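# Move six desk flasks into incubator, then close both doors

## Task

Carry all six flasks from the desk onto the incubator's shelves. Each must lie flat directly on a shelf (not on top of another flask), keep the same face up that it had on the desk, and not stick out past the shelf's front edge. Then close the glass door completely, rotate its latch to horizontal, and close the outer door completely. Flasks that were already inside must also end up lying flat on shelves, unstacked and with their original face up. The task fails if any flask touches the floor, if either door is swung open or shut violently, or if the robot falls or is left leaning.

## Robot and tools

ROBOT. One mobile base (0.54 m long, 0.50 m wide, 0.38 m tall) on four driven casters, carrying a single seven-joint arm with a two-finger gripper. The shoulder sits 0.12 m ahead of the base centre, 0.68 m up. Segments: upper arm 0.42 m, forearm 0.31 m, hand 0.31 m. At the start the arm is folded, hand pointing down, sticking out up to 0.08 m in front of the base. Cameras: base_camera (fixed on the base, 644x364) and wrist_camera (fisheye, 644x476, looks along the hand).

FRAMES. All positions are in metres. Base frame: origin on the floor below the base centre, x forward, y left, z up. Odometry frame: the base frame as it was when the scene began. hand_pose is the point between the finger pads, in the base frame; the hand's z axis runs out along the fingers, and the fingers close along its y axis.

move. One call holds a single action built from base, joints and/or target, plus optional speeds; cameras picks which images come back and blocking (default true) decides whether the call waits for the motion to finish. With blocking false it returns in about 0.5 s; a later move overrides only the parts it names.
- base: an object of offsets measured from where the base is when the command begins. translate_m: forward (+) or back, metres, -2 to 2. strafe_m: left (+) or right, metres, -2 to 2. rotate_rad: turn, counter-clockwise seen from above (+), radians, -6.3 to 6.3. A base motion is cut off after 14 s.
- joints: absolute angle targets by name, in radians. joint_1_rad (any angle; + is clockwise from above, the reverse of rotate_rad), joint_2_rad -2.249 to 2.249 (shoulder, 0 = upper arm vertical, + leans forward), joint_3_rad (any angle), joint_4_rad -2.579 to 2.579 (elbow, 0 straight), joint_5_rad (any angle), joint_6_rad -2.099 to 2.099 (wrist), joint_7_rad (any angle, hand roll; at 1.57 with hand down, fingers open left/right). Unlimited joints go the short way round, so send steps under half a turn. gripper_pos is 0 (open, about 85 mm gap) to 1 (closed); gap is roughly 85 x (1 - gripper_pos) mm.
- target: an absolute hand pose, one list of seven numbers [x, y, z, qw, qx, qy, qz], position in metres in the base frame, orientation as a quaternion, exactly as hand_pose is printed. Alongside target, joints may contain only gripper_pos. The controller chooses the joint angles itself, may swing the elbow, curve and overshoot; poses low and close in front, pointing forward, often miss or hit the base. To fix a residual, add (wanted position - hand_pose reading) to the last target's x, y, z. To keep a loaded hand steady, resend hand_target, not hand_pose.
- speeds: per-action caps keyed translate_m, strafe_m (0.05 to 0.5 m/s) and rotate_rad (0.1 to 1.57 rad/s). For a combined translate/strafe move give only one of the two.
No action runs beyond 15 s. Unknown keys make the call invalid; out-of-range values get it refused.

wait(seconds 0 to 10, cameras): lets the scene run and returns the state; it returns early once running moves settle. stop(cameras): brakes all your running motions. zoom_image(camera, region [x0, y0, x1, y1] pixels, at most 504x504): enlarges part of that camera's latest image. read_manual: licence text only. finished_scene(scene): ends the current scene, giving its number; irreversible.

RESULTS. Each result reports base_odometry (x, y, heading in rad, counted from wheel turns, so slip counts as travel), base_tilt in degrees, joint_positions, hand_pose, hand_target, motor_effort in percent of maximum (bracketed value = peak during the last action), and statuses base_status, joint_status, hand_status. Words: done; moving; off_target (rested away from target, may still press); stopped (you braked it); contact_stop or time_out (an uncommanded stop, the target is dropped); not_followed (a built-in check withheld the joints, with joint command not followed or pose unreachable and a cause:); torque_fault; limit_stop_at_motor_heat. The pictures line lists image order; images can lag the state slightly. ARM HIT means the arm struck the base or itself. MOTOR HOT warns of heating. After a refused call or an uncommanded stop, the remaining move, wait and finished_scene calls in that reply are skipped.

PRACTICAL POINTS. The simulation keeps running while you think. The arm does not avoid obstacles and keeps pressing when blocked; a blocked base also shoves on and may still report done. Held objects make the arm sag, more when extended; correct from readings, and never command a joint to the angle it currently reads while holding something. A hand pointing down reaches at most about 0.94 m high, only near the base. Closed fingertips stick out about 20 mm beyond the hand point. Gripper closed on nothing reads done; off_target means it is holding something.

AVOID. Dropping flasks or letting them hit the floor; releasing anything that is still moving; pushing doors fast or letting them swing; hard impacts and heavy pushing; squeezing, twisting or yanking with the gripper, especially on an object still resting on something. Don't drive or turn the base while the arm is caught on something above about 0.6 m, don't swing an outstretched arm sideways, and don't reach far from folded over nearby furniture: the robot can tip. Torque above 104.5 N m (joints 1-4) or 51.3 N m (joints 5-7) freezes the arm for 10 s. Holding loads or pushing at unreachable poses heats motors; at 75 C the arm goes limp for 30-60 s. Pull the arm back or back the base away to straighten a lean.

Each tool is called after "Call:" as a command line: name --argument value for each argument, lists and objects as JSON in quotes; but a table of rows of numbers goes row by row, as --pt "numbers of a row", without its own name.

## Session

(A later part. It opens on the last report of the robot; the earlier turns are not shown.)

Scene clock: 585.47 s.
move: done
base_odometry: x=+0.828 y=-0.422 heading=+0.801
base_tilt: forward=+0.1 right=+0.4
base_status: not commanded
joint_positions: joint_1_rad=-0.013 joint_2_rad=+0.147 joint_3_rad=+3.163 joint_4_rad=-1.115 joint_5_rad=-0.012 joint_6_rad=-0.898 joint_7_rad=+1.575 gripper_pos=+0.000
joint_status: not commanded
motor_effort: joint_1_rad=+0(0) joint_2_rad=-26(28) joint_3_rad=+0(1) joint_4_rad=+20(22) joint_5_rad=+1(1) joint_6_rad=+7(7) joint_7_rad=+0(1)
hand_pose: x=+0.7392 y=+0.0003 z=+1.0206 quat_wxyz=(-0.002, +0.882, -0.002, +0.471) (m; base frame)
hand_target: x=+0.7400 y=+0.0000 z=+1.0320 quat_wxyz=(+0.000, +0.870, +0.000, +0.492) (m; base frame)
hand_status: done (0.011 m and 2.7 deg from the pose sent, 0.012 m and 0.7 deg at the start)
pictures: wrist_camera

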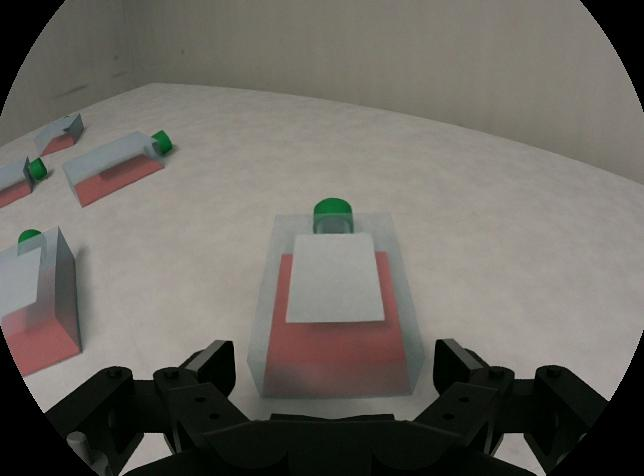

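Call:
move --base '{"translate_m":0.018}' --cameras '[]'

Call:
move --target '[0.74, 0, 1.012, 0, 0.870, 0, 0.492]' --cameras '["wrist_camera"]'

Scene clock: 587.83 s.
move: done
base_odometry: x=+0.841 y=-0.408 heading=+0.801
base_tilt: forward=+0.1 right=+0.4
base_status: done
joint_positions: joint_1_rad=-0.013 joint_2_rad=+0.143 joint_3_rad=+3.163 joint_4_rad=-1.116 joint_5_rad=-0.012 joint_6_rad=-0.897 joint_7_rad=+1.575 gripper_pos=+0.000
joint_status: not commanded
motor_effort: joint_1_rad=+0(2) joint_2_rad=-26(31) joint_3_rad=-1(1) joint_4_rad=+20(22) joint_5_rad=+1(1) joint_6_rad=+7(8) joint_7_rad=+1(1)
hand_pose: x=+0.7379 y=+0.0004 z=+1.0226 quat_wxyz=(-0.002, +0.881, -0.002, +0.473) (m; base frame)
hand_target: x=+0.7400 y=+0.0000 z=+1.0320 quat_wxyz=(+0.000, +0.870, +0.000, +0.492) (m; base frame)
hand_status: not commanded
pictures: none
No camera images: "cameras" was empty.

Scene clock: 588.70 s.
move: done
base_odometry: x=+0.841 y=-0.408 heading=+0.801
base_tilt: forward=+0.2 right=+0.4
base_status: not commanded
joint_positions: joint_1_rad=-0.013 joint_2_rad=+0.135 joint_3_rad=+3.163 joint_4_rad=-1.195 joint_5_rad=-0.012 joint_6_rad=-0.844 joint_7_rad=+1.575 gripper_pos=+0.000
joint_status: not commanded
motor_effort: joint_1_rad=+0(0) joint_2_rad=-27(27) joint_3_rad=-1(1) joint_4_rad=+21(22) joint_5_rad=+1(1) joint_6_rad=+7(7) joint_7_rad=+1(1)
hand_pose: x=+0.7375 y=+0.0001 z=+0.9972 quat_wxyz=(-0.002, +0.885, -0.002, +0.465) (m; base frame)
hand_target: x=+0.7400 y=+0.0000 z=+1.0120 quat_wxyz=(+0.000, +0.870, +0.000, +0.492) (m; base frame)
hand_status: done (0.015 m and 3.5 deg from the pose sent, 0.011 m and 2.5 deg at the start)
pictures: wrist_camera

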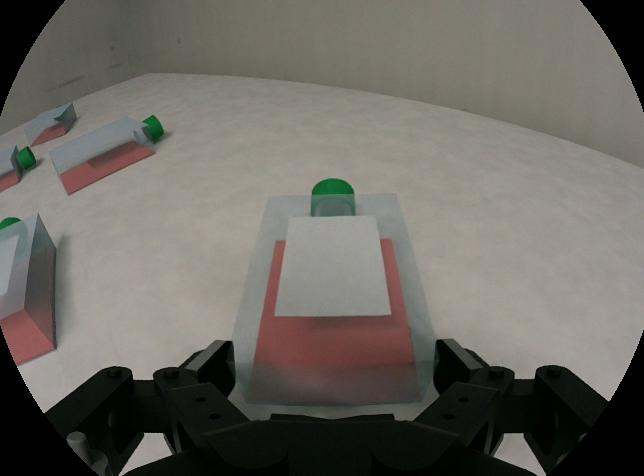

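Call:
move --base '{"translate_m":0.018}' --cameras '[]'

Call:
move --joints '{"gripper_pos":0.25}' --cameras '[]'

Call:
move --joints '{"gripper_pos":0.6}' --cameras '[]'

Call:
move --target '[0.74, 0, 1.1, 0, 0.870, 0, 0.492]' --cameras '["wrist_camera"]'

Scene clock: 592.50 s.
move: done
base_odometry: x=+0.853 y=-0.395 heading=+0.801
base_tilt: forward=+0.1 right=+0.4
base_status: done
joint_positions: joint_1_rad=-0.013 joint_2_rad=+0.130 joint_3_rad=+3.163 joint_4_rad=-1.196 joint_5_rad=-0.012 joint_6_rad=-0.839 joint_7_rad=+1.575 gripper_pos=+0.000
joint_status: not commanded
motor_effort: joint_1_rad=+0(2) joint_2_rad=-27(30) joint_3_rad=-1(1) joint_4_rad=+20(21) joint_5_rad=+1(1) joint_6_rad=+7(8) joint_7_rad=+0(1)
hand_pose: x=+0.7366 y=+0.0001 z=+1.0008 quat_wxyz=(-0.002, +0.883, -0.002, +0.469) (m; base frame)
hand_target: x=+0.7400 y=+0.0000 z=+1.0120 quat_wxyz=(+0.000, +0.870, +0.000, +0.492) (m; base frame)
hand_status: not commanded
pictures: none
No camera images: "cameras" was empty.

Scene clock: 593.17 s.
move: off_target
base_odometry: x=+0.853 y=-0.395 heading=+0.801
base_tilt: forward=+0.1 right=+0.4
base_status: not commanded
joint_positions: joint_1_rad=-0.013 joint_2_rad=+0.129 joint_3_rad=+3.163 joint_4_rad=-1.197 joint_5_rad=-0.012 joint_6_rad=-0.837 joint_7_rad=+1.575 gripper_pos=+0.058
joint_status: gripper_pos off_target (ended at +0.058, target +0.250)
motor_effort: joint_1_rad=+0(0) joint_2_rad=-26(27) joint_3_rad=+0(1) joint_4_rad=+21(22) joint_5_rad=+0(1) joint_6_rad=+7(8) joint_7_rad=+1(1)
hand_pose: x=+0.7365 y=+0.0001 z=+1.0018 quat_wxyz=(-0.002, +0.883, -0.002, +0.470) (m; base frame)
hand_target: x=+0.7400 y=+0.0000 z=+1.0120 quat_wxyz=(+0.000, +0.870, +0.000, +0.492) (m; base frame)
hand_status: not commanded
pictures: none
No camera images: "cameras" was empty.

Scene clock: 593.90 s.
move: off_target
base_odometry: x=+0.853 y=-0.395 heading=+0.801
base_tilt: forward=+0.1 right=+0.4
base_status: not commanded
joint_positions: joint_1_rad=-0.013 joint_2_rad=+0.129 joint_3_rad=+3.163 joint_4_rad=-1.197 joint_5_rad=-0.012 joint_6_rad=-0.837 joint_7_rad=+1.575 gripper_pos=+0.058
joint_status: gripper_pos off_target (ended at +0.058, target +0.600)
motor_effort: joint_1_rad=+0(0) joint_2_rad=-26(26) joint_3_rad=-1(1) joint_4_rad=+21(21) joint_5_rad=+1(1) joint_6_rad=+7(7) joint_7_rad=+0(1)
hand_pose: x=+0.7365 y=+0.0001 z=+1.0018 quat_wxyz=(-0.002, +0.883, -0.002, +0.470) (m; base frame)
hand_target: x=+0.7400 y=+0.0000 z=+1.0120 quat_wxyz=(+0.000, +0.870, +0.000, +0.492) (m; base frame)
hand_status: not commanded
pictures: none
No camera images: "cameras" was empty.

Scene clock: 595.70 s.
move: done
base_odometry: x=+0.853 y=-0.395 heading=+0.801
base_tilt: forward=+0.1 right=+0.3
base_status: not commanded
joint_positions: joint_1_rad=-0.013 joint_2_rad=+0.209 joint_3_rad=+3.163 joint_4_rad=-0.816 joint_5_rad=-0.012 joint_6_rad=-1.033 joint_7_rad=+1.575 gripper_pos=+0.058
joint_status: not commanded
motor_effort: joint_1_rad=+0(0) joint_2_rad=-29(29) joint_3_rad=-1(1) joint_4_rad=+19(23) joint_5_rad=+1(1) joint_6_rad=+8(9) joint_7_rad=+1(1)
hand_pose: x=+0.7500 y=+0.0016 z=+1.1109 quat_wxyz=(-0.001, +0.857, +0.000, +0.516) (m; base frame)
hand_target: x=+0.7400 y=+0.0000 z=+1.1000 quat_wxyz=(+0.000, +0.870, +0.000, +0.492) (m; base frame)
hand_status: done (0.015 m and 3.1 deg from the pose sent, 0.098 m and 2.9 deg at the start)
pictures: wrist_camera

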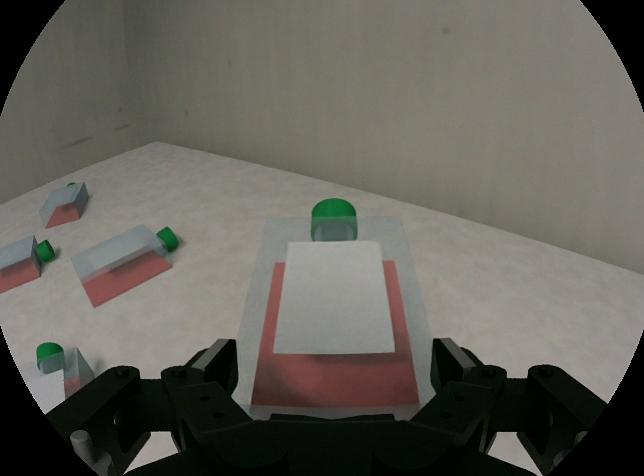

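Call:
move --base '{"translate_m":-0.56,"strafe_m":0.64}' --speeds '{"translate_m":0.35}' --cameras '[]'

Call:
move --base '{"rotate_rad":-2.289}' --speeds '{"rotate_rad":1.0}'

Scene clock: 603.53 s.
move: done
base_odometry: x=+0.004 y=-0.352 heading=+0.801
base_tilt: forward=+0.2 right=+0.4
base_status: done
joint_positions: joint_1_rad=-0.016 joint_2_rad=+0.219 joint_3_rad=+3.169 joint_4_rad=-0.816 joint_5_rad=-0.012 joint_6_rad=-1.037 joint_7_rad=+1.575 gripper_pos=+0.058
joint_status: not commanded
motor_effort: joint_1_rad=+1(3) joint_2_rad=-29(31) joint_3_rad=+0(2) joint_4_rad=+20(21) joint_5_rad=+1(2) joint_6_rad=+8(9) joint_7_rad=+1(1)
hand_pose: x=+0.7539 y=+0.0003 z=+1.1040 quat_wxyz=(+0.000, +0.860, -0.001, +0.510) (m; base frame)
hand_target: x=+0.7400 y=+0.0000 z=+1.1000 quat_wxyz=(+0.000, +0.870, +0.000, +0.492) (m; base frame)
hand_status: not commanded
pictures: none
No camera images: "cameras" was empty.

Scene clock: 607.00 s.
move: done
base_odometry: x=+0.004 y=-0.352 heading=-1.486
base_tilt: forward=+0.1 right=+0.4
base_status: done
joint_positions: joint_1_rad=-0.016 joint_2_rad=+0.221 joint_3_rad=+3.178 joint_4_rad=-0.815 joint_5_rad=-0.012 joint_6_rad=-1.037 joint_7_rad=+1.575 gripper_pos=+0.058
joint_status: not commanded
motor_effort: joint_1_rad=+0(4) joint_2_rad=-29(31) joint_3_rad=+0(3) joint_4_rad=+20(21) joint_5_rad=+1(2) joint_6_rad=+8(9) joint_7_rad=+1(1)
hand_pose: x=+0.7549 y=-0.0047 z=+1.1026 quat_wxyz=(+0.004, +0.861, -0.005, +0.509) (m; base frame)
hand_target: x=+0.7400 y=+0.0000 z=+1.1000 quat_wxyz=(+0.000, +0.870, +0.000, +0.492) (m; base frame)
hand_status: not commanded
pictures: base_camera, wrist_camera

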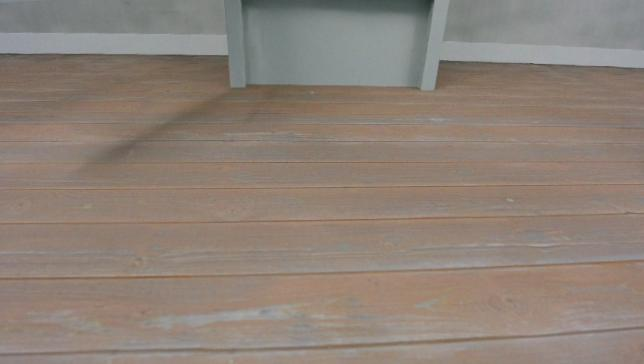

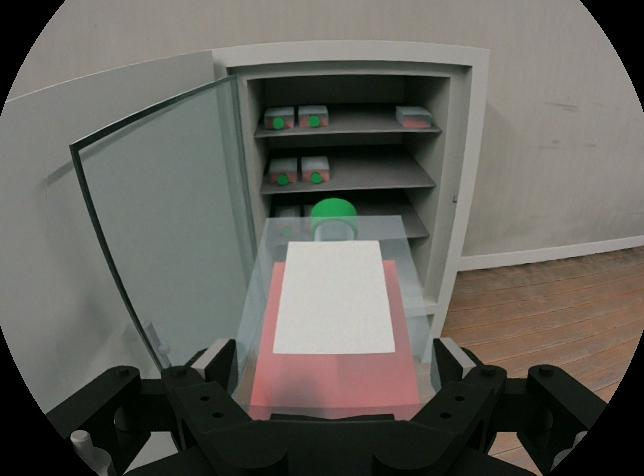

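Call:
move --base '{"translate_m":0.4,"strafe_m":-0.07,"rotate_rad":-0.035}' --speeds '{"translate_m":0.3}' --cameras '[]'

Call:
move --target '[0.68, 0, 1.05, 0, 0.870, 0, 0.492]'

Scene clock: 612.97 s.
move: done
base_odometry: x=-0.032 y=-0.757 heading=-1.523
base_tilt: forward=+0.1 right=+0.4
base_status: done
joint_positions: joint_1_rad=-0.017 joint_2_rad=+0.226 joint_3_rad=+3.179 joint_4_rad=-0.814 joint_5_rad=-0.013 joint_6_rad=-1.038 joint_7_rad=+1.575 gripper_pos=+0.058
joint_status: not commanded
motor_effort: joint_1_rad=+0(3) joint_2_rad=-29(32) joint_3_rad=-1(1) joint_4_rad=+20(21) joint_5_rad=+0(2) joint_6_rad=+8(9) joint_7_rad=+0(1)
hand_pose: x=+0.7568 y=-0.0045 z=+1.0995 quat_wxyz=(+0.003, +0.862, -0.005, +0.507) (m; base frame)
hand_target: x=+0.7400 y=+0.0000 z=+1.1000 quat_wxyz=(+0.000, +0.870, +0.000, +0.492) (m; base frame)
hand_status: not commanded
pictures: none
No camera images: "cameras" was empty.

Scene clock: 614.57 s.
move: done
base_odometry: x=-0.032 y=-0.757 heading=-1.523
base_tilt: forward=+0.2 right=+0.4
base_status: not commanded
joint_positions: joint_1_rad=-0.017 joint_2_rad=+0.022 joint_3_rad=+3.179 joint_4_rad=-1.197 joint_5_rad=-0.013 joint_6_rad=-0.966 joint_7_rad=+1.575 gripper_pos=+0.058
joint_status: not commanded
motor_effort: joint_1_rad=+0(1) joint_2_rad=-22(30) joint_3_rad=+0(1) joint_4_rad=+21(22) joint_5_rad=+1(1) joint_6_rad=+8(8) joint_7_rad=+0(1)
hand_pose: x=+0.6780 y=-0.0068 z=+1.0317 quat_wxyz=(+0.000, +0.888, -0.008, +0.461) (m; base frame)
hand_target: x=+0.6800 y=+0.0000 z=+1.0500 quat_wxyz=(+0.000, +0.870, +0.000, +0.492) (m; base frame)
hand_status: done (0.020 m and 4.2 deg from the pose sent, 0.091 m and 2.0 deg at the start)
pictures: base_camera, wrist_camera

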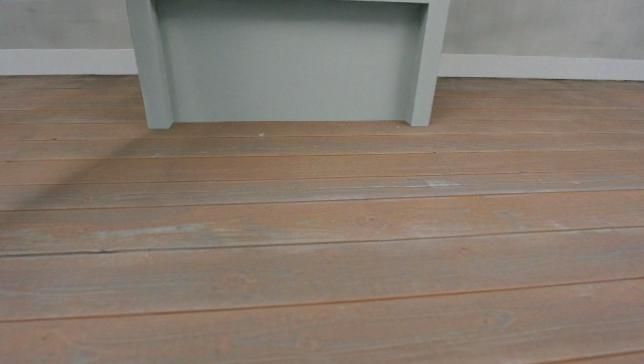

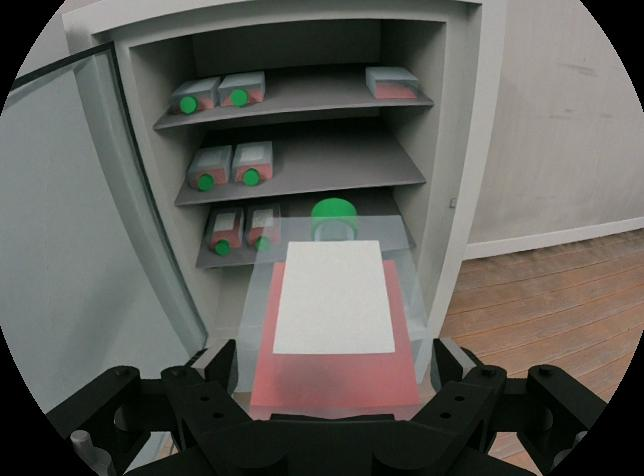

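Call:
move --base '{"strafe_m":0.025}' --speeds '{"strafe_m":0.15}'

Scene clock: 632.50 s.
move: done
base_odometry: x=-0.007 y=-0.756 heading=-1.523
base_tilt: forward=+0.1 right=+0.4
base_status: done
joint_positions: joint_1_rad=-0.021 joint_2_rad=+0.020 joint_3_rad=+3.172 joint_4_rad=-1.197 joint_5_rad=-0.013 joint_6_rad=-0.965 joint_7_rad=+1.575 gripper_pos=+0.058
joint_status: not commanded
motor_effort: joint_1_rad=+1(3) joint_2_rad=-23(24) joint_3_rad=-1(4) joint_4_rad=+21(22) joint_5_rad=+1(1) joint_6_rad=+8(8) joint_7_rad=+0(1)
hand_pose: x=+0.6777 y=-0.0008 z=+1.0323 quat_wxyz=(-0.003, +0.887, -0.003, +0.461) (m; base frame)
hand_target: x=+0.6800 y=+0.0000 z=+1.0500 quat_wxyz=(+0.000, +0.870, +0.000, +0.492) (m; base frame)
hand_status: not commanded
pictures: base_camera, wrist_camera

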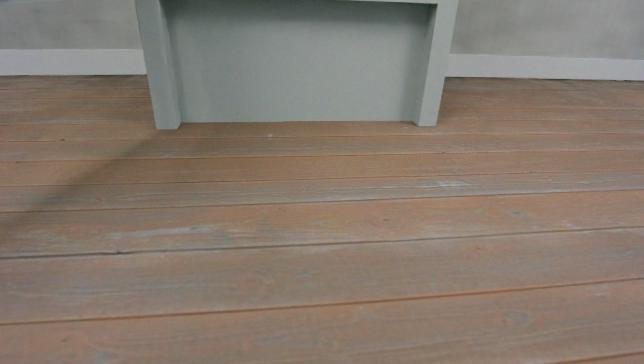

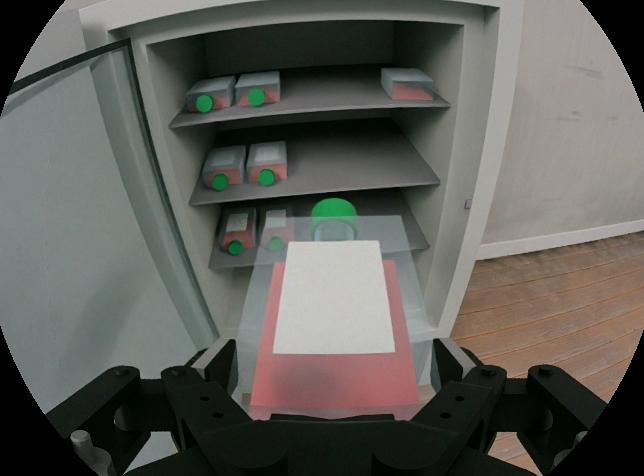

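Call:
move --base '{"translate_m":0.36}' --speeds '{"translate_m":0.2}'

Scene clock: 637.30 s.
move: done
base_odometry: x=+0.010 y=-1.115 heading=-1.522
base_tilt: forward=+0.2 right=+0.4
base_status: done
joint_positions: joint_1_rad=-0.021 joint_2_rad=+0.012 joint_3_rad=+3.172 joint_4_rad=-1.199 joint_5_rad=-0.013 joint_6_rad=-0.963 joint_7_rad=+1.575 gripper_pos=+0.058
joint_status: not commanded
motor_effort: joint_1_rad=+0(1) joint_2_rad=-22(25) joint_3_rad=-1(1) joint_4_rad=+21(22) joint_5_rad=+0(1) joint_6_rad=+8(8) joint_7_rad=+1(1)
hand_pose: x=+0.6749 y=-0.0009 z=+1.0370 quat_wxyz=(-0.003, +0.885, -0.003, +0.465) (m; base frame)
hand_target: x=+0.6800 y=+0.0000 z=+1.0500 quat_wxyz=(+0.000, +0.870, +0.000, +0.492) (m; base frame)
hand_status: not commanded
pictures: base_camera, wrist_camera

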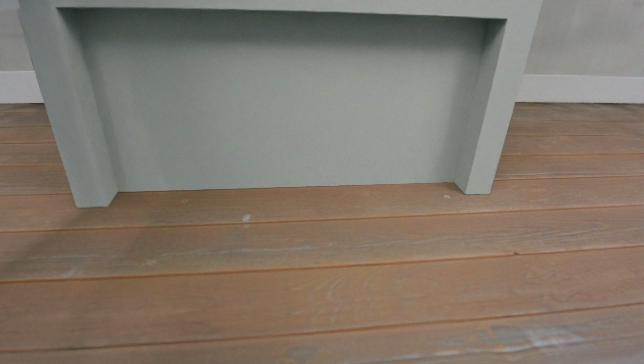

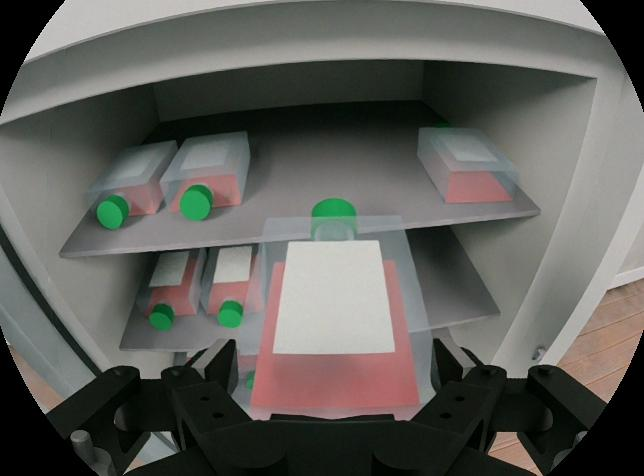

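Call:
move --base '{"rotate_rad":0.034,"strafe_m":-0.028}' --speeds '{"strafe_m":0.15}'

Call:
move --base '{"translate_m":0.06}' --speeds '{"translate_m":0.15}'

Scene clock: 642.63 s.
move: done
base_odometry: x=-0.018 y=-1.117 heading=-1.488
base_tilt: forward=+0.1 right=+0.4
base_status: done
joint_positions: joint_1_rad=-0.020 joint_2_rad=+0.011 joint_3_rad=+3.170 joint_4_rad=-1.199 joint_5_rad=-0.013 joint_6_rad=-0.963 joint_7_rad=+1.575 gripper_pos=+0.058
joint_status: not commanded
motor_effort: joint_1_rad=+0(2) joint_2_rad=-22(24) joint_3_rad=-1(3) joint_4_rad=+21(22) joint_5_rad=+0(2) joint_6_rad=+7(8) joint_7_rad=+0(1)
hand_pose: x=+0.6748 y=+0.0003 z=+1.0370 quat_wxyz=(-0.003, +0.885, -0.002, +0.466) (m; base frame)
hand_target: x=+0.6800 y=+0.0000 z=+1.0500 quat_wxyz=(+0.000, +0.870, +0.000, +0.492) (m; base frame)
hand_status: not commanded
pictures: base_camera, wrist_camera

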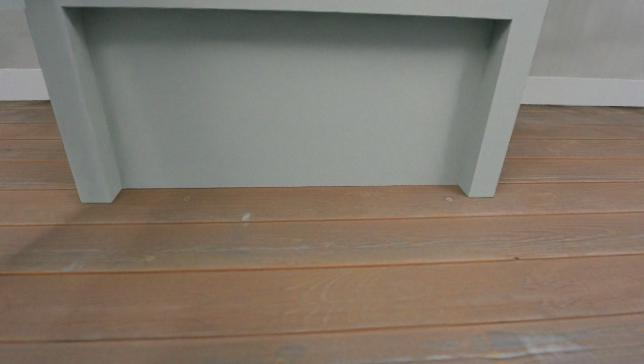

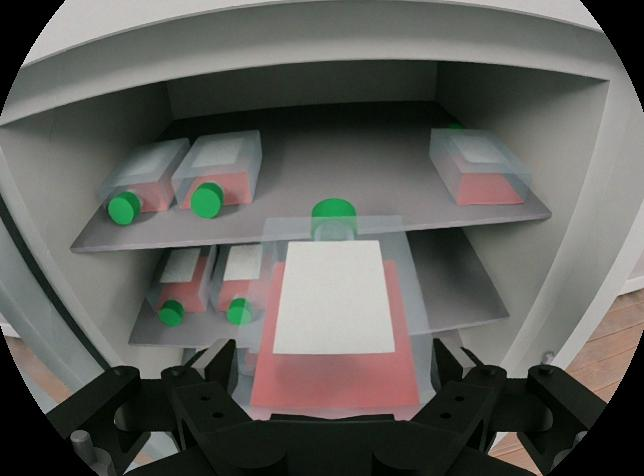

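Scene clock: 643.70 s.
move: done
base_odometry: x=-0.013 y=-1.177 heading=-1.488
base_tilt: forward=+0.1 right=+0.4
base_status: done
joint_positions: joint_1_rad=-0.020 joint_2_rad=+0.013 joint_3_rad=+3.170 joint_4_rad=-1.201 joint_5_rad=-0.013 joint_6_rad=-0.961 joint_7_rad=+1.575 gripper_pos=+0.058
joint_status: not commanded
motor_effort: joint_1_rad=+0(2) joint_2_rad=-22(26) joint_3_rad=+0(2) joint_4_rad=+21(23) joint_5_rad=+1(1) joint_6_rad=+8(8) joint_7_rad=+0(1)
hand_pose: x=+0.6757 y=+0.0003 z=+1.0356 quat_wxyz=(-0.003, +0.885, -0.002, +0.465) (m; base frame)
hand_target: x=+0.6800 y=+0.0000 z=+1.0500 quat_wxyz=(+0.000, +0.870, +0.000, +0.492) (m; base frame)
hand_status: not commanded
pictures: base_camera, wrist_camera

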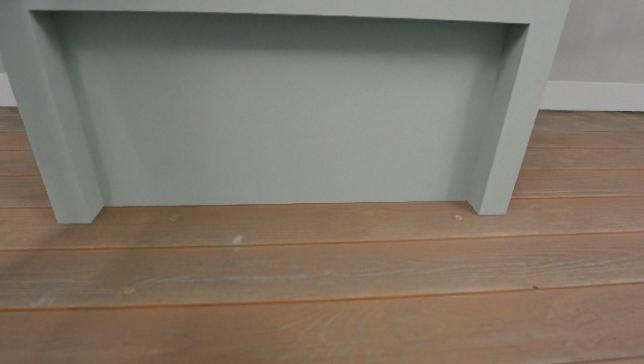

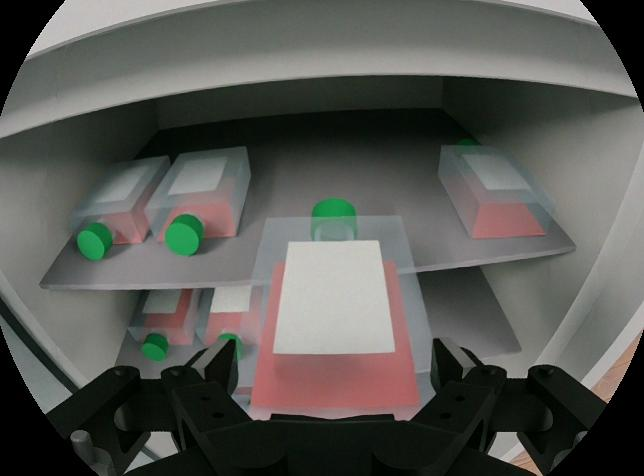

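Call:
move --base '{"translate_m":0.055}' --speeds '{"translate_m":0.12}' --cameras '[]'

Call:
move --target '[0.68,0,1.028,0,0.870,0,0.492]'

Call:
move --base '{"translate_m":0.083}' --speeds '{"translate_m":0.1}'

Scene clock: 649.77 s.
move: done
base_odometry: x=-0.009 y=-1.232 heading=-1.489
base_tilt: forward=+0.1 right=+0.4
base_status: done
joint_positions: joint_1_rad=-0.020 joint_2_rad=+0.010 joint_3_rad=+3.170 joint_4_rad=-1.201 joint_5_rad=-0.013 joint_6_rad=-0.961 joint_7_rad=+1.575 gripper_pos=+0.058
joint_status: not commanded
motor_effort: joint_1_rad=+0(1) joint_2_rad=-22(25) joint_3_rad=-1(2) joint_4_rad=+21(22) joint_5_rad=+1(1) joint_6_rad=+7(8) joint_7_rad=+0(1)
hand_pose: x=+0.6746 y=+0.0002 z=+1.0375 quat_wxyz=(-0.003, +0.885, -0.002, +0.466) (m; base frame)
hand_target: x=+0.6800 y=+0.0000 z=+1.0500 quat_wxyz=(+0.000, +0.870, +0.000, +0.492) (m; base frame)
hand_status: not commanded
pictures: none
No camera images: "cameras" was empty.

Scene clock: 650.90 s.
move: done
base_odometry: x=-0.009 y=-1.232 heading=-1.489
base_tilt: forward=+0.1 right=+0.4
base_status: not commanded
joint_positions: joint_1_rad=-0.020 joint_2_rad=+0.003 joint_3_rad=+3.170 joint_4_rad=-1.292 joint_5_rad=-0.013 joint_6_rad=-0.893 joint_7_rad=+1.575 gripper_pos=+0.058
joint_status: not commanded
motor_effort: joint_1_rad=+0(0) joint_2_rad=-22(24) joint_3_rad=+0(1) joint_4_rad=+22(23) joint_5_rad=+1(1) joint_6_rad=+7(8) joint_7_rad=+0(1)
hand_pose: x=+0.6770 y=+0.0000 z=+1.0075 quat_wxyz=(-0.003, +0.889, -0.003, +0.458) (m; base frame)
hand_target: x=+0.6800 y=+0.0000 z=+1.0280 quat_wxyz=(+0.000, +0.870, +0.000, +0.492) (m; base frame)
hand_status: done (0.021 m and 4.4 deg from the pose sent, 0.011 m and 3.4 deg at the start)
pictures: base_camera, wrist_camera

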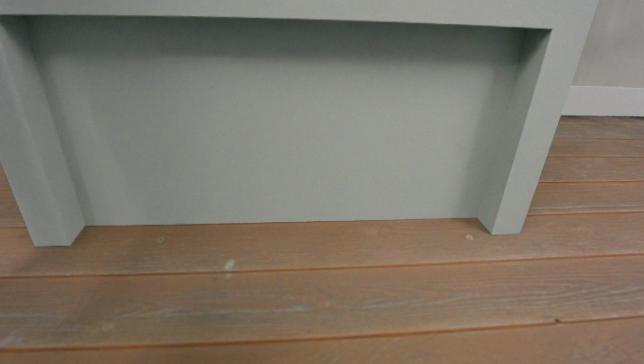

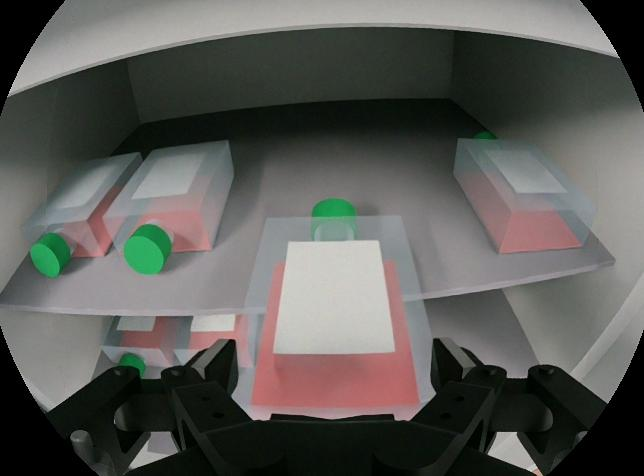

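Scene clock: 652.33 s.
move: done
base_odometry: x=-0.002 y=-1.315 heading=-1.489
base_tilt: forward=+0.1 right=+0.4
base_status: done
joint_positions: joint_1_rad=-0.020 joint_2_rad=-0.004 joint_3_rad=+3.170 joint_4_rad=-1.300 joint_5_rad=-0.013 joint_6_rad=-0.885 joint_7_rad=+1.575 gripper_pos=+0.058
joint_status: not commanded
motor_effort: joint_1_rad=+0(1) joint_2_rad=-22(25) joint_3_rad=+0(2) joint_4_rad=+21(28) joint_5_rad=+1(1) joint_6_rad=+7(13) joint_7_rad=+0(1)
hand_pose: x=+0.6755 y=-0.0001 z=+1.0096 quat_wxyz=(-0.003, +0.887, -0.003, +0.462) (m; base frame)
hand_target: x=+0.6800 y=+0.0000 z=+1.0280 quat_wxyz=(+0.000, +0.870, +0.000, +0.492) (m; base frame)
hand_status: not commanded
pictures: base_camera, wrist_camera

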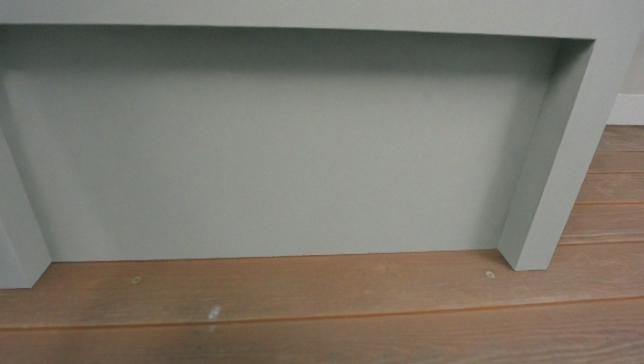

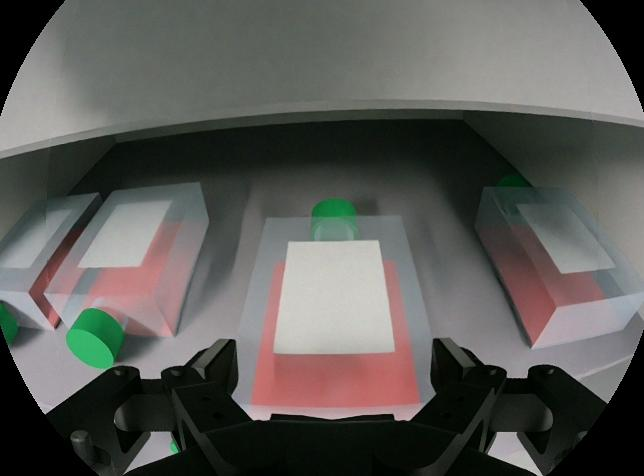

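Call:
move --base '{"translate_m":0.015}' --speeds '{"translate_m":0.1}' --cameras '[]'

Call:
move --target '[0.68,0,1.018,0,0.870,0,0.492]' --cameras '[]'

Call:
move --joints '{"gripper_pos":0}' --cameras '[]'

Call:
move --base '{"translate_m":-0.115}' --speeds '{"translate_m":0.1}'

Call:
move --target '[0.68,0,1.005,0,0.870,0,0.492]' --joints '{"gripper_pos":1}' --cameras '[]'

Call:
move --base '{"translate_m":0.113}' --speeds '{"translate_m":0.07}'

Call:
move --base '{"translate_m":-0.15}' --speeds '{"translate_m":0.15}'

Call:
move --base '{"translate_m":-0.5}' --speeds '{"translate_m":0.4}'

Scene clock: 659.50 s.
move: done
base_odometry: x=-0.001 y=-1.330 heading=-1.489
base_tilt: forward=+0.1 right=+0.4
base_status: done
joint_positions: joint_1_rad=-0.020 joint_2_rad=-0.003 joint_3_rad=+3.170 joint_4_rad=-1.300 joint_5_rad=-0.013 joint_6_rad=-0.884 joint_7_rad=+1.575 gripper_pos=+0.058
joint_status: not commanded
motor_effort: joint_1_rad=+0(2) joint_2_rad=-22(25) joint_3_rad=+0(2) joint_4_rad=+22(24) joint_5_rad=+0(1) joint_6_rad=+7(9) joint_7_rad=+0(1)
hand_pose: x=+0.6758 y=-0.0001 z=+1.0093 quat_wxyz=(-0.003, +0.887, -0.003, +0.462) (m; base frame)
hand_target: x=+0.6800 y=+0.0000 z=+1.0280 quat_wxyz=(+0.000, +0.870, +0.000, +0.492) (m; base frame)
hand_status: not commanded
pictures: none
No camera images: "cameras" was empty.

Scene clock: 660.17 s.
move: done
base_odometry: x=-0.001 y=-1.330 heading=-1.489
base_tilt: forward=+0.1 right=+0.4
base_status: not commanded
joint_positions: joint_1_rad=-0.020 joint_2_rad=-0.007 joint_3_rad=+3.170 joint_4_rad=-1.329 joint_5_rad=-0.013 joint_6_rad=-0.852 joint_7_rad=+1.575 gripper_pos=+0.058
joint_status: not commanded
motor_effort: joint_1_rad=+0(1) joint_2_rad=-22(22) joint_3_rad=-1(1) joint_4_rad=+21(22) joint_5_rad=+0(1) joint_6_rad=+7(8) joint_7_rad=+1(1)
hand_pose: x=+0.6774 y=-0.0002 z=+1.0037 quat_wxyz=(-0.003, +0.885, -0.003, +0.465) (m; base frame)
hand_target: x=+0.6800 y=+0.0000 z=+1.0180 quat_wxyz=(+0.000, +0.870, +0.000, +0.492) (m; base frame)
hand_status: done (0.015 m and 3.5 deg from the pose sent, 0.010 m and 4.0 deg at the start)
pictures: none
No camera images: "cameras" was empty.

Scene clock: 661.03 s.
move: done
base_odometry: x=-0.001 y=-1.330 heading=-1.489
base_tilt: forward=+0.1 right=+0.4
base_status: not commanded
joint_positions: joint_1_rad=-0.020 joint_2_rad=-0.007 joint_3_rad=+3.170 joint_4_rad=-1.329 joint_5_rad=-0.013 joint_6_rad=-0.852 joint_7_rad=+1.575 gripper_pos=+0.000
joint_status: all done
motor_effort: joint_1_rad=+0(0) joint_2_rad=-21(22) joint_3_rad=-1(1) joint_4_rad=+20(22) joint_5_rad=+1(1) joint_6_rad=+7(8) joint_7_rad=+0(1)
hand_pose: x=+0.6774 y=-0.0002 z=+1.0038 quat_wxyz=(-0.003, +0.885, -0.003, +0.466) (m; base frame)
hand_target: x=+0.6800 y=+0.0000 z=+1.0180 quat_wxyz=(+0.000, +0.870, +0.000, +0.492) (m; base frame)
hand_status: not commanded
pictures: none
No camera images: "cameras" was empty.

Scene clock: 662.70 s.
move: done
base_odometry: x=-0.011 y=-1.216 heading=-1.489
base_tilt: forward=+0.1 right=+0.4
base_status: done
joint_positions: joint_1_rad=-0.020 joint_2_rad=-0.018 joint_3_rad=+3.170 joint_4_rad=-1.329 joint_5_rad=-0.013 joint_6_rad=-0.851 joint_7_rad=+1.575 gripper_pos=+0.000
joint_status: not commanded
motor_effort: joint_1_rad=+0(1) joint_2_rad=-21(26) joint_3_rad=+0(2) joint_4_rad=+21(21) joint_5_rad=+1(1) joint_6_rad=+7(7) joint_7_rad=+0(1)
hand_pose: x=+0.6742 y=-0.0003 z=+1.0098 quat_wxyz=(-0.003, +0.882, -0.003, +0.471) (m; base frame)
hand_target: x=+0.6800 y=+0.0000 z=+1.0180 quat_wxyz=(+0.000, +0.870, +0.000, +0.492) (m; base frame)
hand_status: not commanded
pictures: base_camera, wrist_camera

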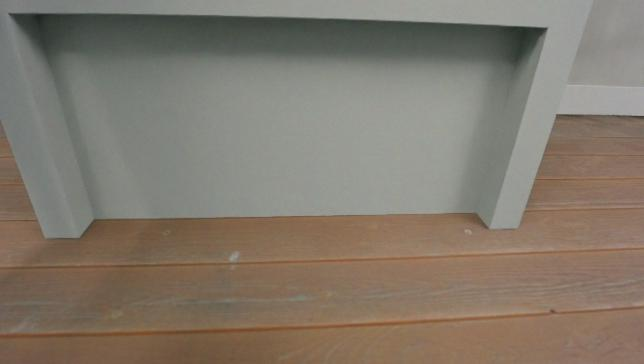

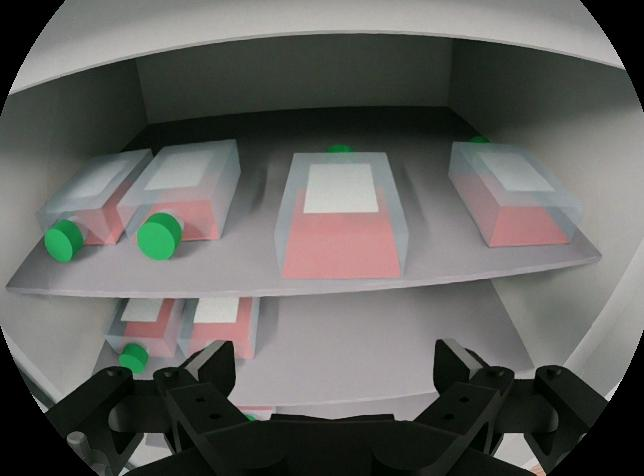

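Scene clock: 663.80 s.
move: done
base_odometry: x=-0.011 y=-1.216 heading=-1.489
base_tilt: forward=+0.1 right=+0.4
base_status: not commanded
joint_positions: joint_1_rad=-0.020 joint_2_rad=-0.019 joint_3_rad=+3.170 joint_4_rad=-1.376 joint_5_rad=-0.013 joint_6_rad=-0.811 joint_7_rad=+1.575 gripper_pos=+0.999
joint_status: all done
motor_effort: joint_1_rad=+0(0) joint_2_rad=-21(22) joint_3_rad=+0(1) joint_4_rad=+21(22) joint_5_rad=+1(1) joint_6_rad=+7(8) joint_7_rad=+1(1)
hand_pose: x=+0.6761 y=-0.0004 z=+0.9943 quat_wxyz=(-0.003, +0.884, -0.003, +0.468) (m; base frame)
hand_target: x=+0.6800 y=+0.0000 z=+1.0050 quat_wxyz=(+0.000, +0.870, +0.000, +0.492) (m; base frame)
hand_status: done (0.011 m and 3.2 deg from the pose sent, 0.008 m and 2.9 deg at the start)
pictures: none
No camera images: "cameras" was empty.

Scene clock: 665.87 s.
move: done
base_odometry: x=-0.002 y=-1.329 heading=-1.489
base_tilt: forward=+0.1 right=+0.4
base_status: done
joint_positions: joint_1_rad=-0.020 joint_2_rad=-0.023 joint_3_rad=+3.170 joint_4_rad=-1.376 joint_5_rad=-0.013 joint_6_rad=-0.810 joint_7_rad=+1.575 gripper_pos=+0.999
joint_status: not commanded
motor_effort: joint_1_rad=+0(2) joint_2_rad=-21(24) joint_3_rad=-1(2) joint_4_rad=+21(22) joint_5_rad=+1(2) joint_6_rad=+7(8) joint_7_rad=+1(1)
hand_pose: x=+0.6750 y=-0.0004 z=+0.9966 quat_wxyz=(-0.003, +0.883, -0.003, +0.470) (m; base frame)
hand_target: x=+0.6800 y=+0.0000 z=+1.0050 quat_wxyz=(+0.000, +0.870, +0.000, +0.492) (m; base frame)
hand_status: not commanded
pictures: base_camera, wrist_camera

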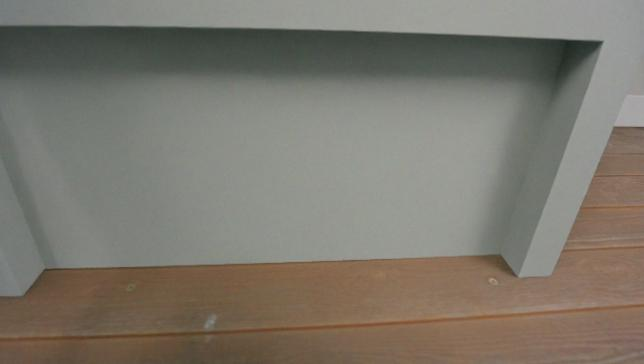

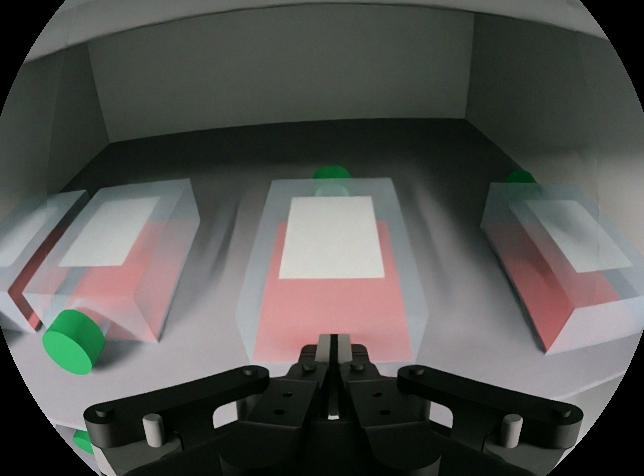

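Scene clock: 667.47 s.
move: done
base_odometry: x=-0.014 y=-1.179 heading=-1.489
base_tilt: forward=+0.1 right=+0.4
base_status: done
joint_positions: joint_1_rad=-0.020 joint_2_rad=-0.027 joint_3_rad=+3.169 joint_4_rad=-1.376 joint_5_rad=-0.013 joint_6_rad=-0.809 joint_7_rad=+1.575 gripper_pos=+0.999
joint_status: not commanded
motor_effort: joint_1_rad=+0(2) joint_2_rad=-20(25) joint_3_rad=+0(2) joint_4_rad=+21(22) joint_5_rad=+1(1) joint_6_rad=+7(7) joint_7_rad=+0(1)
hand_pose: x=+0.6737 y=-0.0004 z=+0.9995 quat_wxyz=(-0.004, +0.881, -0.003, +0.473) (m; base frame)
hand_target: x=+0.6800 y=+0.0000 z=+1.0050 quat_wxyz=(+0.000, +0.870, +0.000, +0.492) (m; base frame)
hand_status: not commanded
pictures: base_camera, wrist_camera

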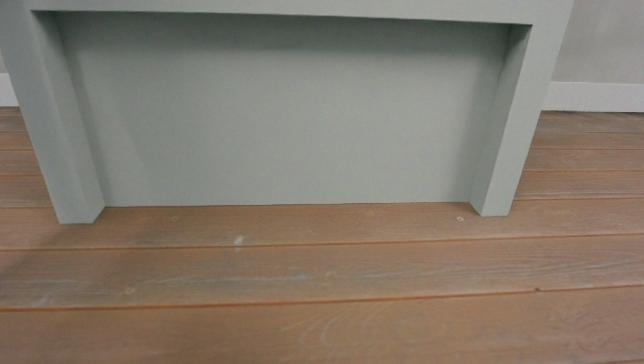

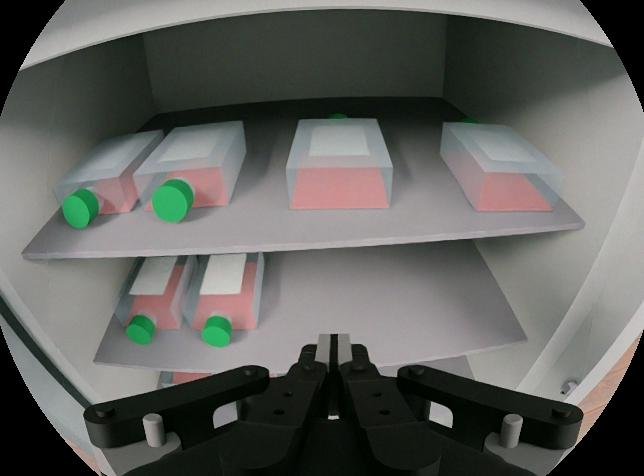

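Scene clock: 669.80 s.
move: done
base_odometry: x=-0.055 y=-0.681 heading=-1.489
base_tilt: forward=+0.1 right=+0.4
base_status: done
joint_positions: joint_1_rad=-0.020 joint_2_rad=-0.028 joint_3_rad=+3.169 joint_4_rad=-1.376 joint_5_rad=-0.013 joint_6_rad=-0.808 joint_7_rad=+1.575 gripper_pos=+0.999
joint_status: not commanded
motor_effort: joint_1_rad=+0(1) joint_2_rad=-21(24) joint_3_rad=-1(2) joint_4_rad=+21(21) joint_5_rad=+1(1) joint_6_rad=+7(8) joint_7_rad=+1(1)
hand_pose: x=+0.6736 y=-0.0004 z=+1.0001 quat_wxyz=(-0.004, +0.881, -0.003, +0.473) (m; base frame)
hand_target: x=+0.6800 y=+0.0000 z=+1.0050 quat_wxyz=(+0.000, +0.870, +0.000, +0.492) (m; base frame)
hand_status: not commanded
pictures: base_camera, wrist_camera

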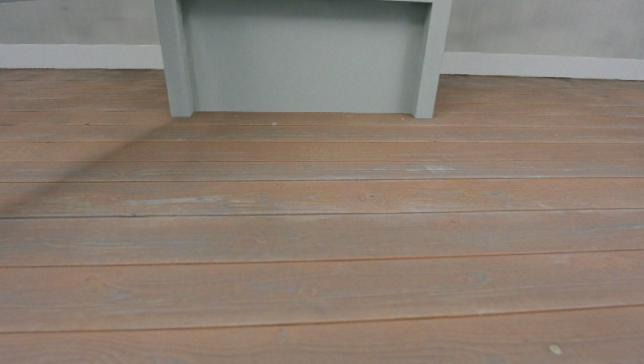

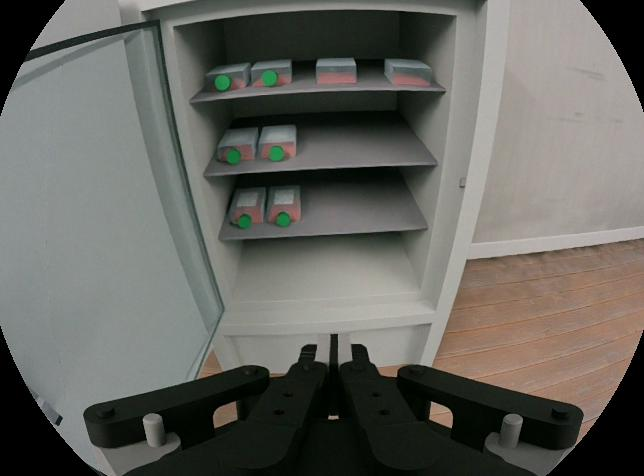

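Call:
move --base '{"translate_m":-0.5,"strafe_m":0.12}' --joints '{"joint_1_rad":0,"joint_2_rad":-0.3,"joint_3_rad":3.14,"joint_4_rad":-1.4,"joint_5_rad":0,"joint_6_rad":-0.8,"joint_7_rad":1.57,"gripper_pos":0}' --cameras '[]'

Call:
move --base '{"rotate_rad":1.6}'

Scene clock: 675.63 s.
move: done
base_odometry: x=+0.023 y=-0.172 heading=-1.488
base_tilt: forward=+0.1 right=+0.4
base_status: done
joint_positions: joint_1_rad=-0.014 joint_2_rad=-0.298 joint_3_rad=+3.154 joint_4_rad=-1.378 joint_5_rad=-0.013 joint_6_rad=-0.808 joint_7_rad=+1.575 gripper_pos=+0.000
joint_status: all done
motor_effort: joint_1_rad=+0(1) joint_2_rad=-10(26) joint_3_rad=-1(1) joint_4_rad=+20(23) joint_5_rad=+1(2) joint_6_rad=+8(9) joint_7_rad=+1(1)
hand_pose: x=+0.5687 y=+0.0035 z=+1.1350 quat_wxyz=(-0.007, +0.810, +0.001, +0.586) (m; base frame)
hand_target: x=+0.5694 y=+0.0023 z=+1.1257 quat_wxyz=(+0.000, +0.813, +0.000, +0.582) (m; base frame)
hand_status: not commanded
pictures: none
No camera images: "cameras" was empty.

Scene clock: 677.93 s.
move: done
base_odometry: x=+0.023 y=-0.173 heading=+0.110
base_tilt: forward=+0.1 right=+0.4
base_status: done
joint_positions: joint_1_rad=-0.009 joint_2_rad=-0.297 joint_3_rad=+3.144 joint_4_rad=-1.378 joint_5_rad=-0.013 joint_6_rad=-0.808 joint_7_rad=+1.575 gripper_pos=+0.000
joint_status: not commanded
motor_effort: joint_1_rad=+0(2) joint_2_rad=-10(13) joint_3_rad=+0(3) joint_4_rad=+20(21) joint_5_rad=+1(2) joint_6_rad=+8(8) joint_7_rad=+0(1)
hand_pose: x=+0.5688 y=+0.0069 z=+1.1348 quat_wxyz=(-0.007, +0.810, +0.003, +0.586) (m; base frame)
hand_target: x=+0.5694 y=+0.0023 z=+1.1257 quat_wxyz=(+0.000, +0.813, +0.000, +0.582) (m; base frame)
hand_status: not commanded
pictures: base_camera, wrist_camera

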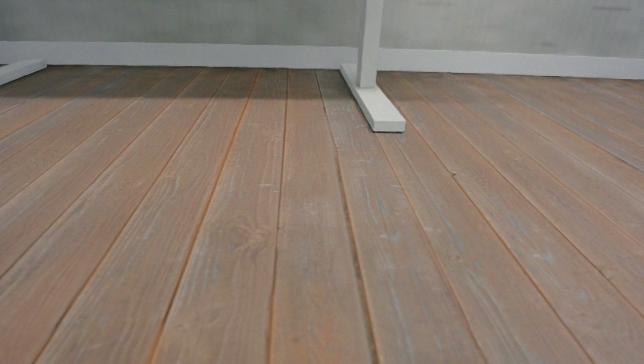

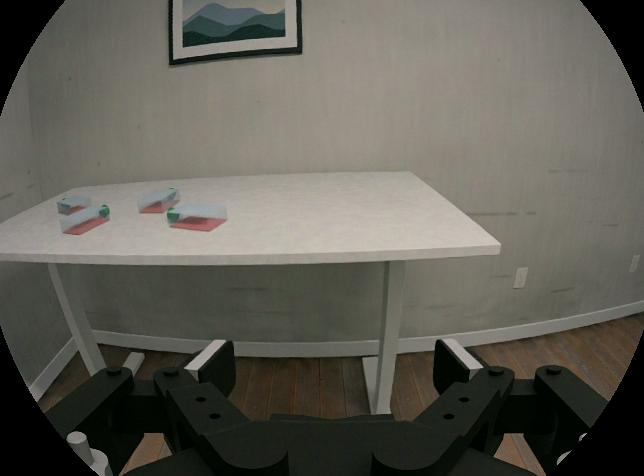

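Strafe left to get a proper view.

Call:
move --base '{"strafe_m":0.45}'

Call:
zoom_image --camera "wrist_camera" --region '[100, 160, 420, 340]'

Scene clock: 681.53 s.
move: done
base_odometry: x=-0.026 y=+0.275 heading=+0.111
base_tilt: forward=+0.1 right=+0.4
base_status: done
joint_positions: joint_1_rad=-0.008 joint_2_rad=-0.297 joint_3_rad=+3.140 joint_4_rad=-1.378 joint_5_rad=-0.013 joint_6_rad=-0.808 joint_7_rad=+1.575 gripper_pos=+0.000
joint_status: not commanded
motor_effort: joint_1_rad=+0(2) joint_2_rad=-10(11) joint_3_rad=-1(2) joint_4_rad=+20(21) joint_5_rad=+1(2) joint_6_rad=+8(8) joint_7_rad=+1(1)
hand_pose: x=+0.5688 y=+0.0084 z=+1.1347 quat_wxyz=(-0.007, +0.810, +0.005, +0.586) (m; base frame)
hand_target: x=+0.5694 y=+0.0023 z=+1.1257 quat_wxyz=(+0.000, +0.813, +0.000, +0.582) (m; base frame)
hand_status: not commanded
pictures: base_camera, wrist_camera

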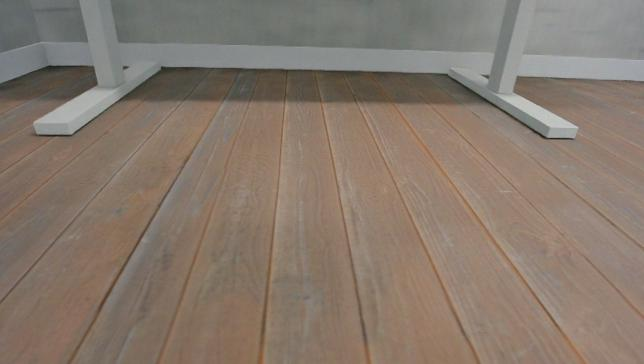

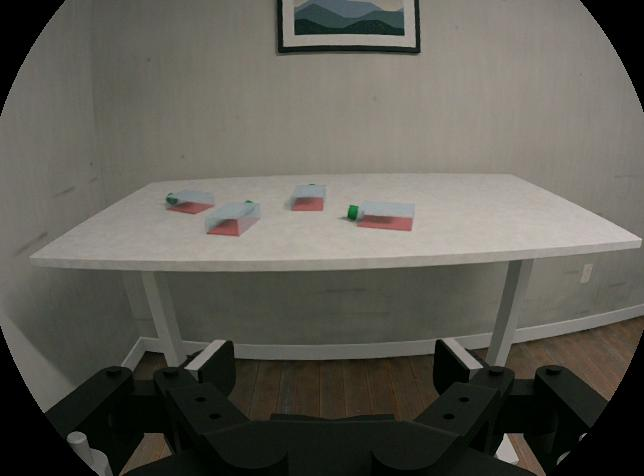

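Scaled by 1.575.

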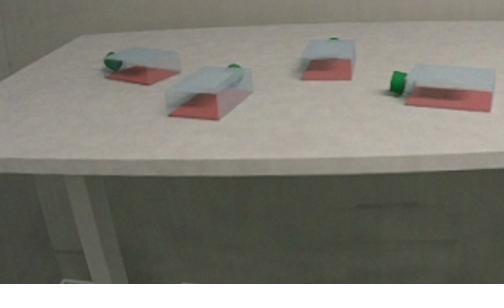

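Call:
move --base '{"translate_m":0.50,"strafe_m":0.11,"rotate_rad":-0.1}' --target '[0.68,0,1.09,0,0.870,0,0.492]' --speeds '{"translate_m":0.3}'

Scene clock: 692.93 s.
move: done
base_odometry: x=+0.458 y=+0.440 heading=+0.010
base_tilt: forward=+0.1 right=+0.4
base_status: done
joint_positions: joint_1_rad=-0.012 joint_2_rad=+0.052 joint_3_rad=+3.156 joint_4_rad=-1.053 joint_5_rad=-0.013 joint_6_rad=-0.960 joint_7_rad=+1.575 gripper_pos=+0.000
joint_status: not commanded
motor_effort: joint_1_rad=+0(2) joint_2_rad=-22(26) joint_3_rad=-1(3) joint_4_rad=+20(21) joint_5_rad=+1(2) joint_6_rad=+7(9) joint_7_rad=+1(1)
hand_pose: x=+0.6958 y=+0.0031 z=+1.0961 quat_wxyz=(-0.004, +0.858, +0.000, +0.513) (m; base frame)
hand_target: x=+0.6800 y=+0.0000 z=+1.0900 quat_wxyz=(+0.000, +0.870, +0.000, +0.492) (m; base frame)
hand_status: done (0.017 m and 2.8 deg from the pose sent, 0.120 m and 12.8 deg at the start)
pictures: base_camera, wrist_camera

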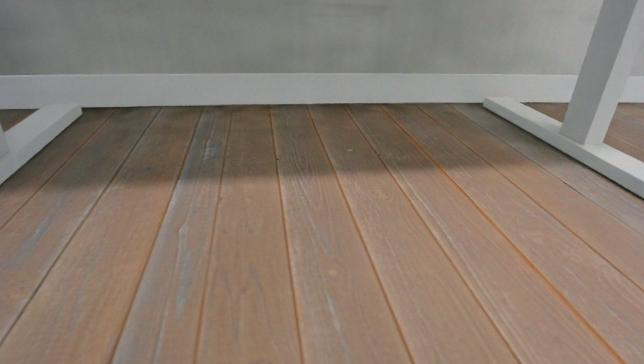

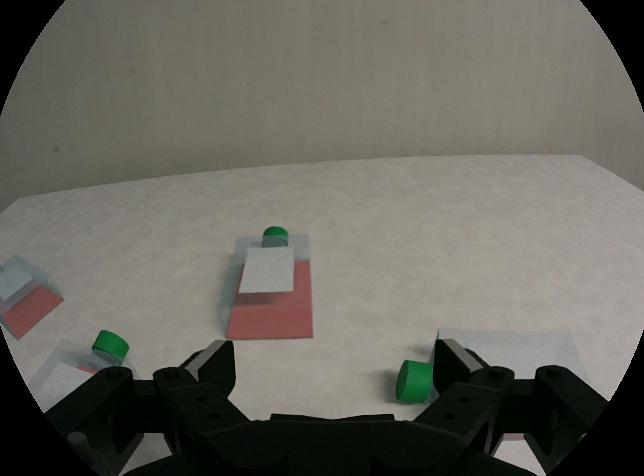

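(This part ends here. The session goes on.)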